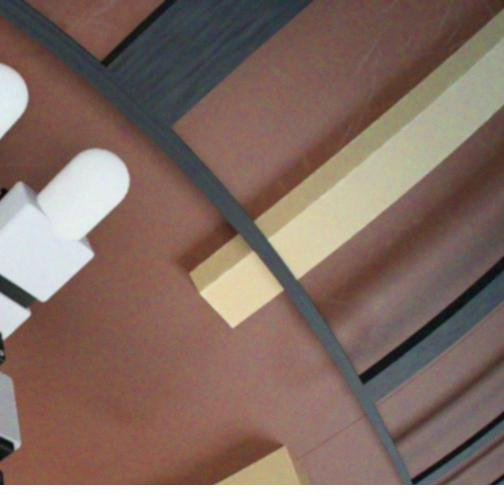

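Request:
move(
  arm4={"target": [-0.88, 0.05, 0.885, 0, 1, 0, 0]},
  cameras=["arm4_cam_wrist"],
)

Request:
zoom_image(
  camera="arm4_cam_wrist",
  region=[360, 0, 672, 300],
)

Scene clock: 108.90 s.
Joint torques (N m): arm1=[-0.03 -18.73 8.03 0.79 -0.67 -0.05] | arm2=[0.44 0.26 8.05 2.41 -0.06 -0.12] | arm3=[0.62 1.61 10.63 2.18 0.02 -0.07] | arm4=[1.2 -19.43 11.08 0.23 0.34 0.03] | arm5=[0.79 -5.71 8.55 -0.17 0.04 -0.02] | arm6=[-0.91 -10.87 8.69 0.79 0.15 -0.15] | arm7=[0.09 0.85 8.94 2.17 0 -0.04] | arm8=[-2.55 -12.34 8.36 1.66 0.81 0.16]
Heat: arm1: hottest joint3_rad 34 °C; arm2: hottest joint3_rad 36 °C; arm3: hottest joint3_rad 40 °C; arm4: hottest joint3_rad 34 °C; arm5: hottest joint3_rad 34 °C; arm6: hottest joint2_rad 33 °C; arm7: hottest joint3_rad 34 °C; arm8: hottest joint3_rad 36 °C.
move: arm4 off_target
Joint velocities: within noise
arm1, arm2, arm3, arm5, arm6, arm7, arm8: as last shown
arm4.joint_positions: joint1_rad=+0.551 joint2_rad=+1.992 joint3_rad=+1.633 joint4_rad=-1.248 joint5_rad=+0.007 joint6_rad=+0.513 hand_index_mcp=+0.754 hand_index_abd=+0.000 hand_index_pip=-0.722 hand_index_dip=+0.696 hand_middle_mcp=+0.754 hand_middle_abd=+0.000 hand_middle_pip=-0.723 hand_middle_dip=+0.696 hand_ring_mcp=+0.754 hand_ring_abd=+0.000 hand_ring_pip=-0.722 hand_ring_dip=+0.696 hand_thumb_cmc=+0.715 hand_thumb_axl=+0.677 hand_thumb_mcp=+0.223 hand_thumb_ipl=+0.168 hand_current_limit=+0.400 hand_speed=-0.600
arm4.joint_status: not commanded
arm4.hand_state: goal,goal,goal,goal,goal,goal,goal,goal,goal,goal,goal,goal,goal,goal,goal,goal
arm4.index_mcp_current_ma: 0
arm4.index_abd_current_ma: 1
arm4.index_pip_current_ma: 31
arm4.index_dip_current_ma: 0
arm4.middle_mcp_current_ma: 0
arm4.middle_abd_current_ma: 1
arm4.middle_pip_current_ma: 24
arm4.middle_dip_current_ma: 0
arm4.ring_mcp_current_ma: 0
arm4.ring_abd_current_ma: 1
arm4.ring_pip_current_ma: 31
arm4.ring_dip_current_ma: 0
arm4.thumb_cmc_current_ma: 2
arm4.thumb_axl_current_ma: -3
arm4.thumb_mcp_current_ma: -13
arm4.thumb_ipl_current_ma: -1
arm4.hand_goal_index_mcp: 0.754
arm4.hand_goal_index_abd: 0.000
arm4.hand_goal_index_pip: -0.730
arm4.hand_goal_index_dip: 0.696
arm4.hand_goal_middle_mcp: 0.754
arm4.hand_goal_middle_abd: 0.000
arm4.hand_goal_middle_pip: -0.730
arm4.hand_goal_middle_dip: 0.696
arm4.hand_goal_ring_mcp: 0.754
arm4.hand_goal_ring_abd: 0.000
arm4.hand_goal_ring_pip: -0.730
arm4.hand_goal_ring_dip: 0.696
arm4.hand_goal_thumb_cmc: 0.714
arm4.hand_goal_thumb_axl: 0.678
arm4.hand_goal_thumb_mcp: 0.226
arm4.hand_goal_thumb_ipl: 0.168
arm4.hand: x=-0.8851 y=+0.0650 z=+0.8717 quat_wxyz=(-0.013, +1.000, +0.007, -0.006) (m; scene frame)
arm4.hand_target: x=-0.8804 y=+0.0507 z=+0.8852 quat_wxyz=(+0.000, +1.000, +0.000, +0.000) (m; scene frame)
arm4.hand_status: off_target (0.021 m and 1.9 deg from the pose sent, 0.397 m and 1.9 deg at the start)
pictures: arm4_cam_wrist

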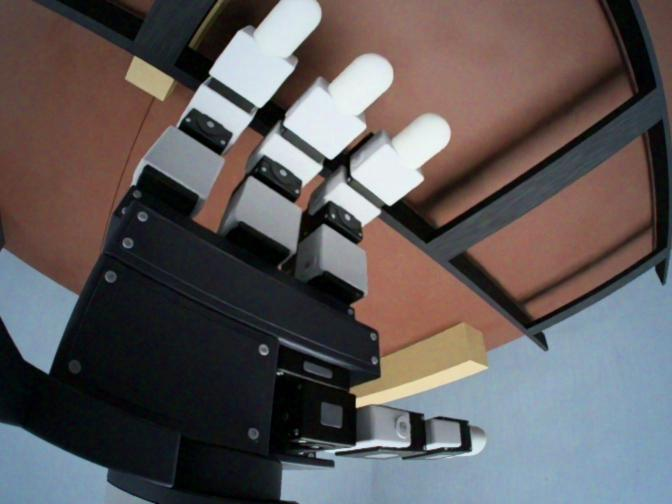

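Scaled by 1.615 from the camera's 672x504 image, which has a finer 960x720 frame.

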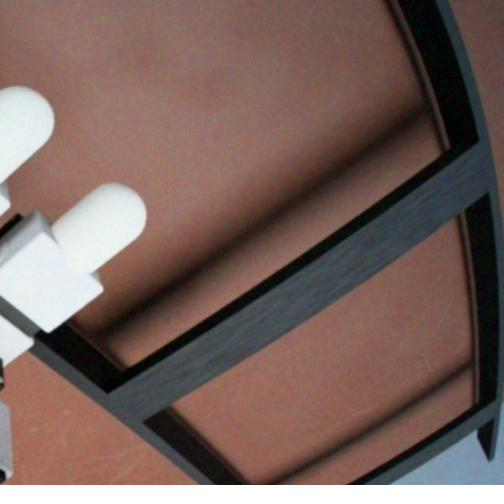

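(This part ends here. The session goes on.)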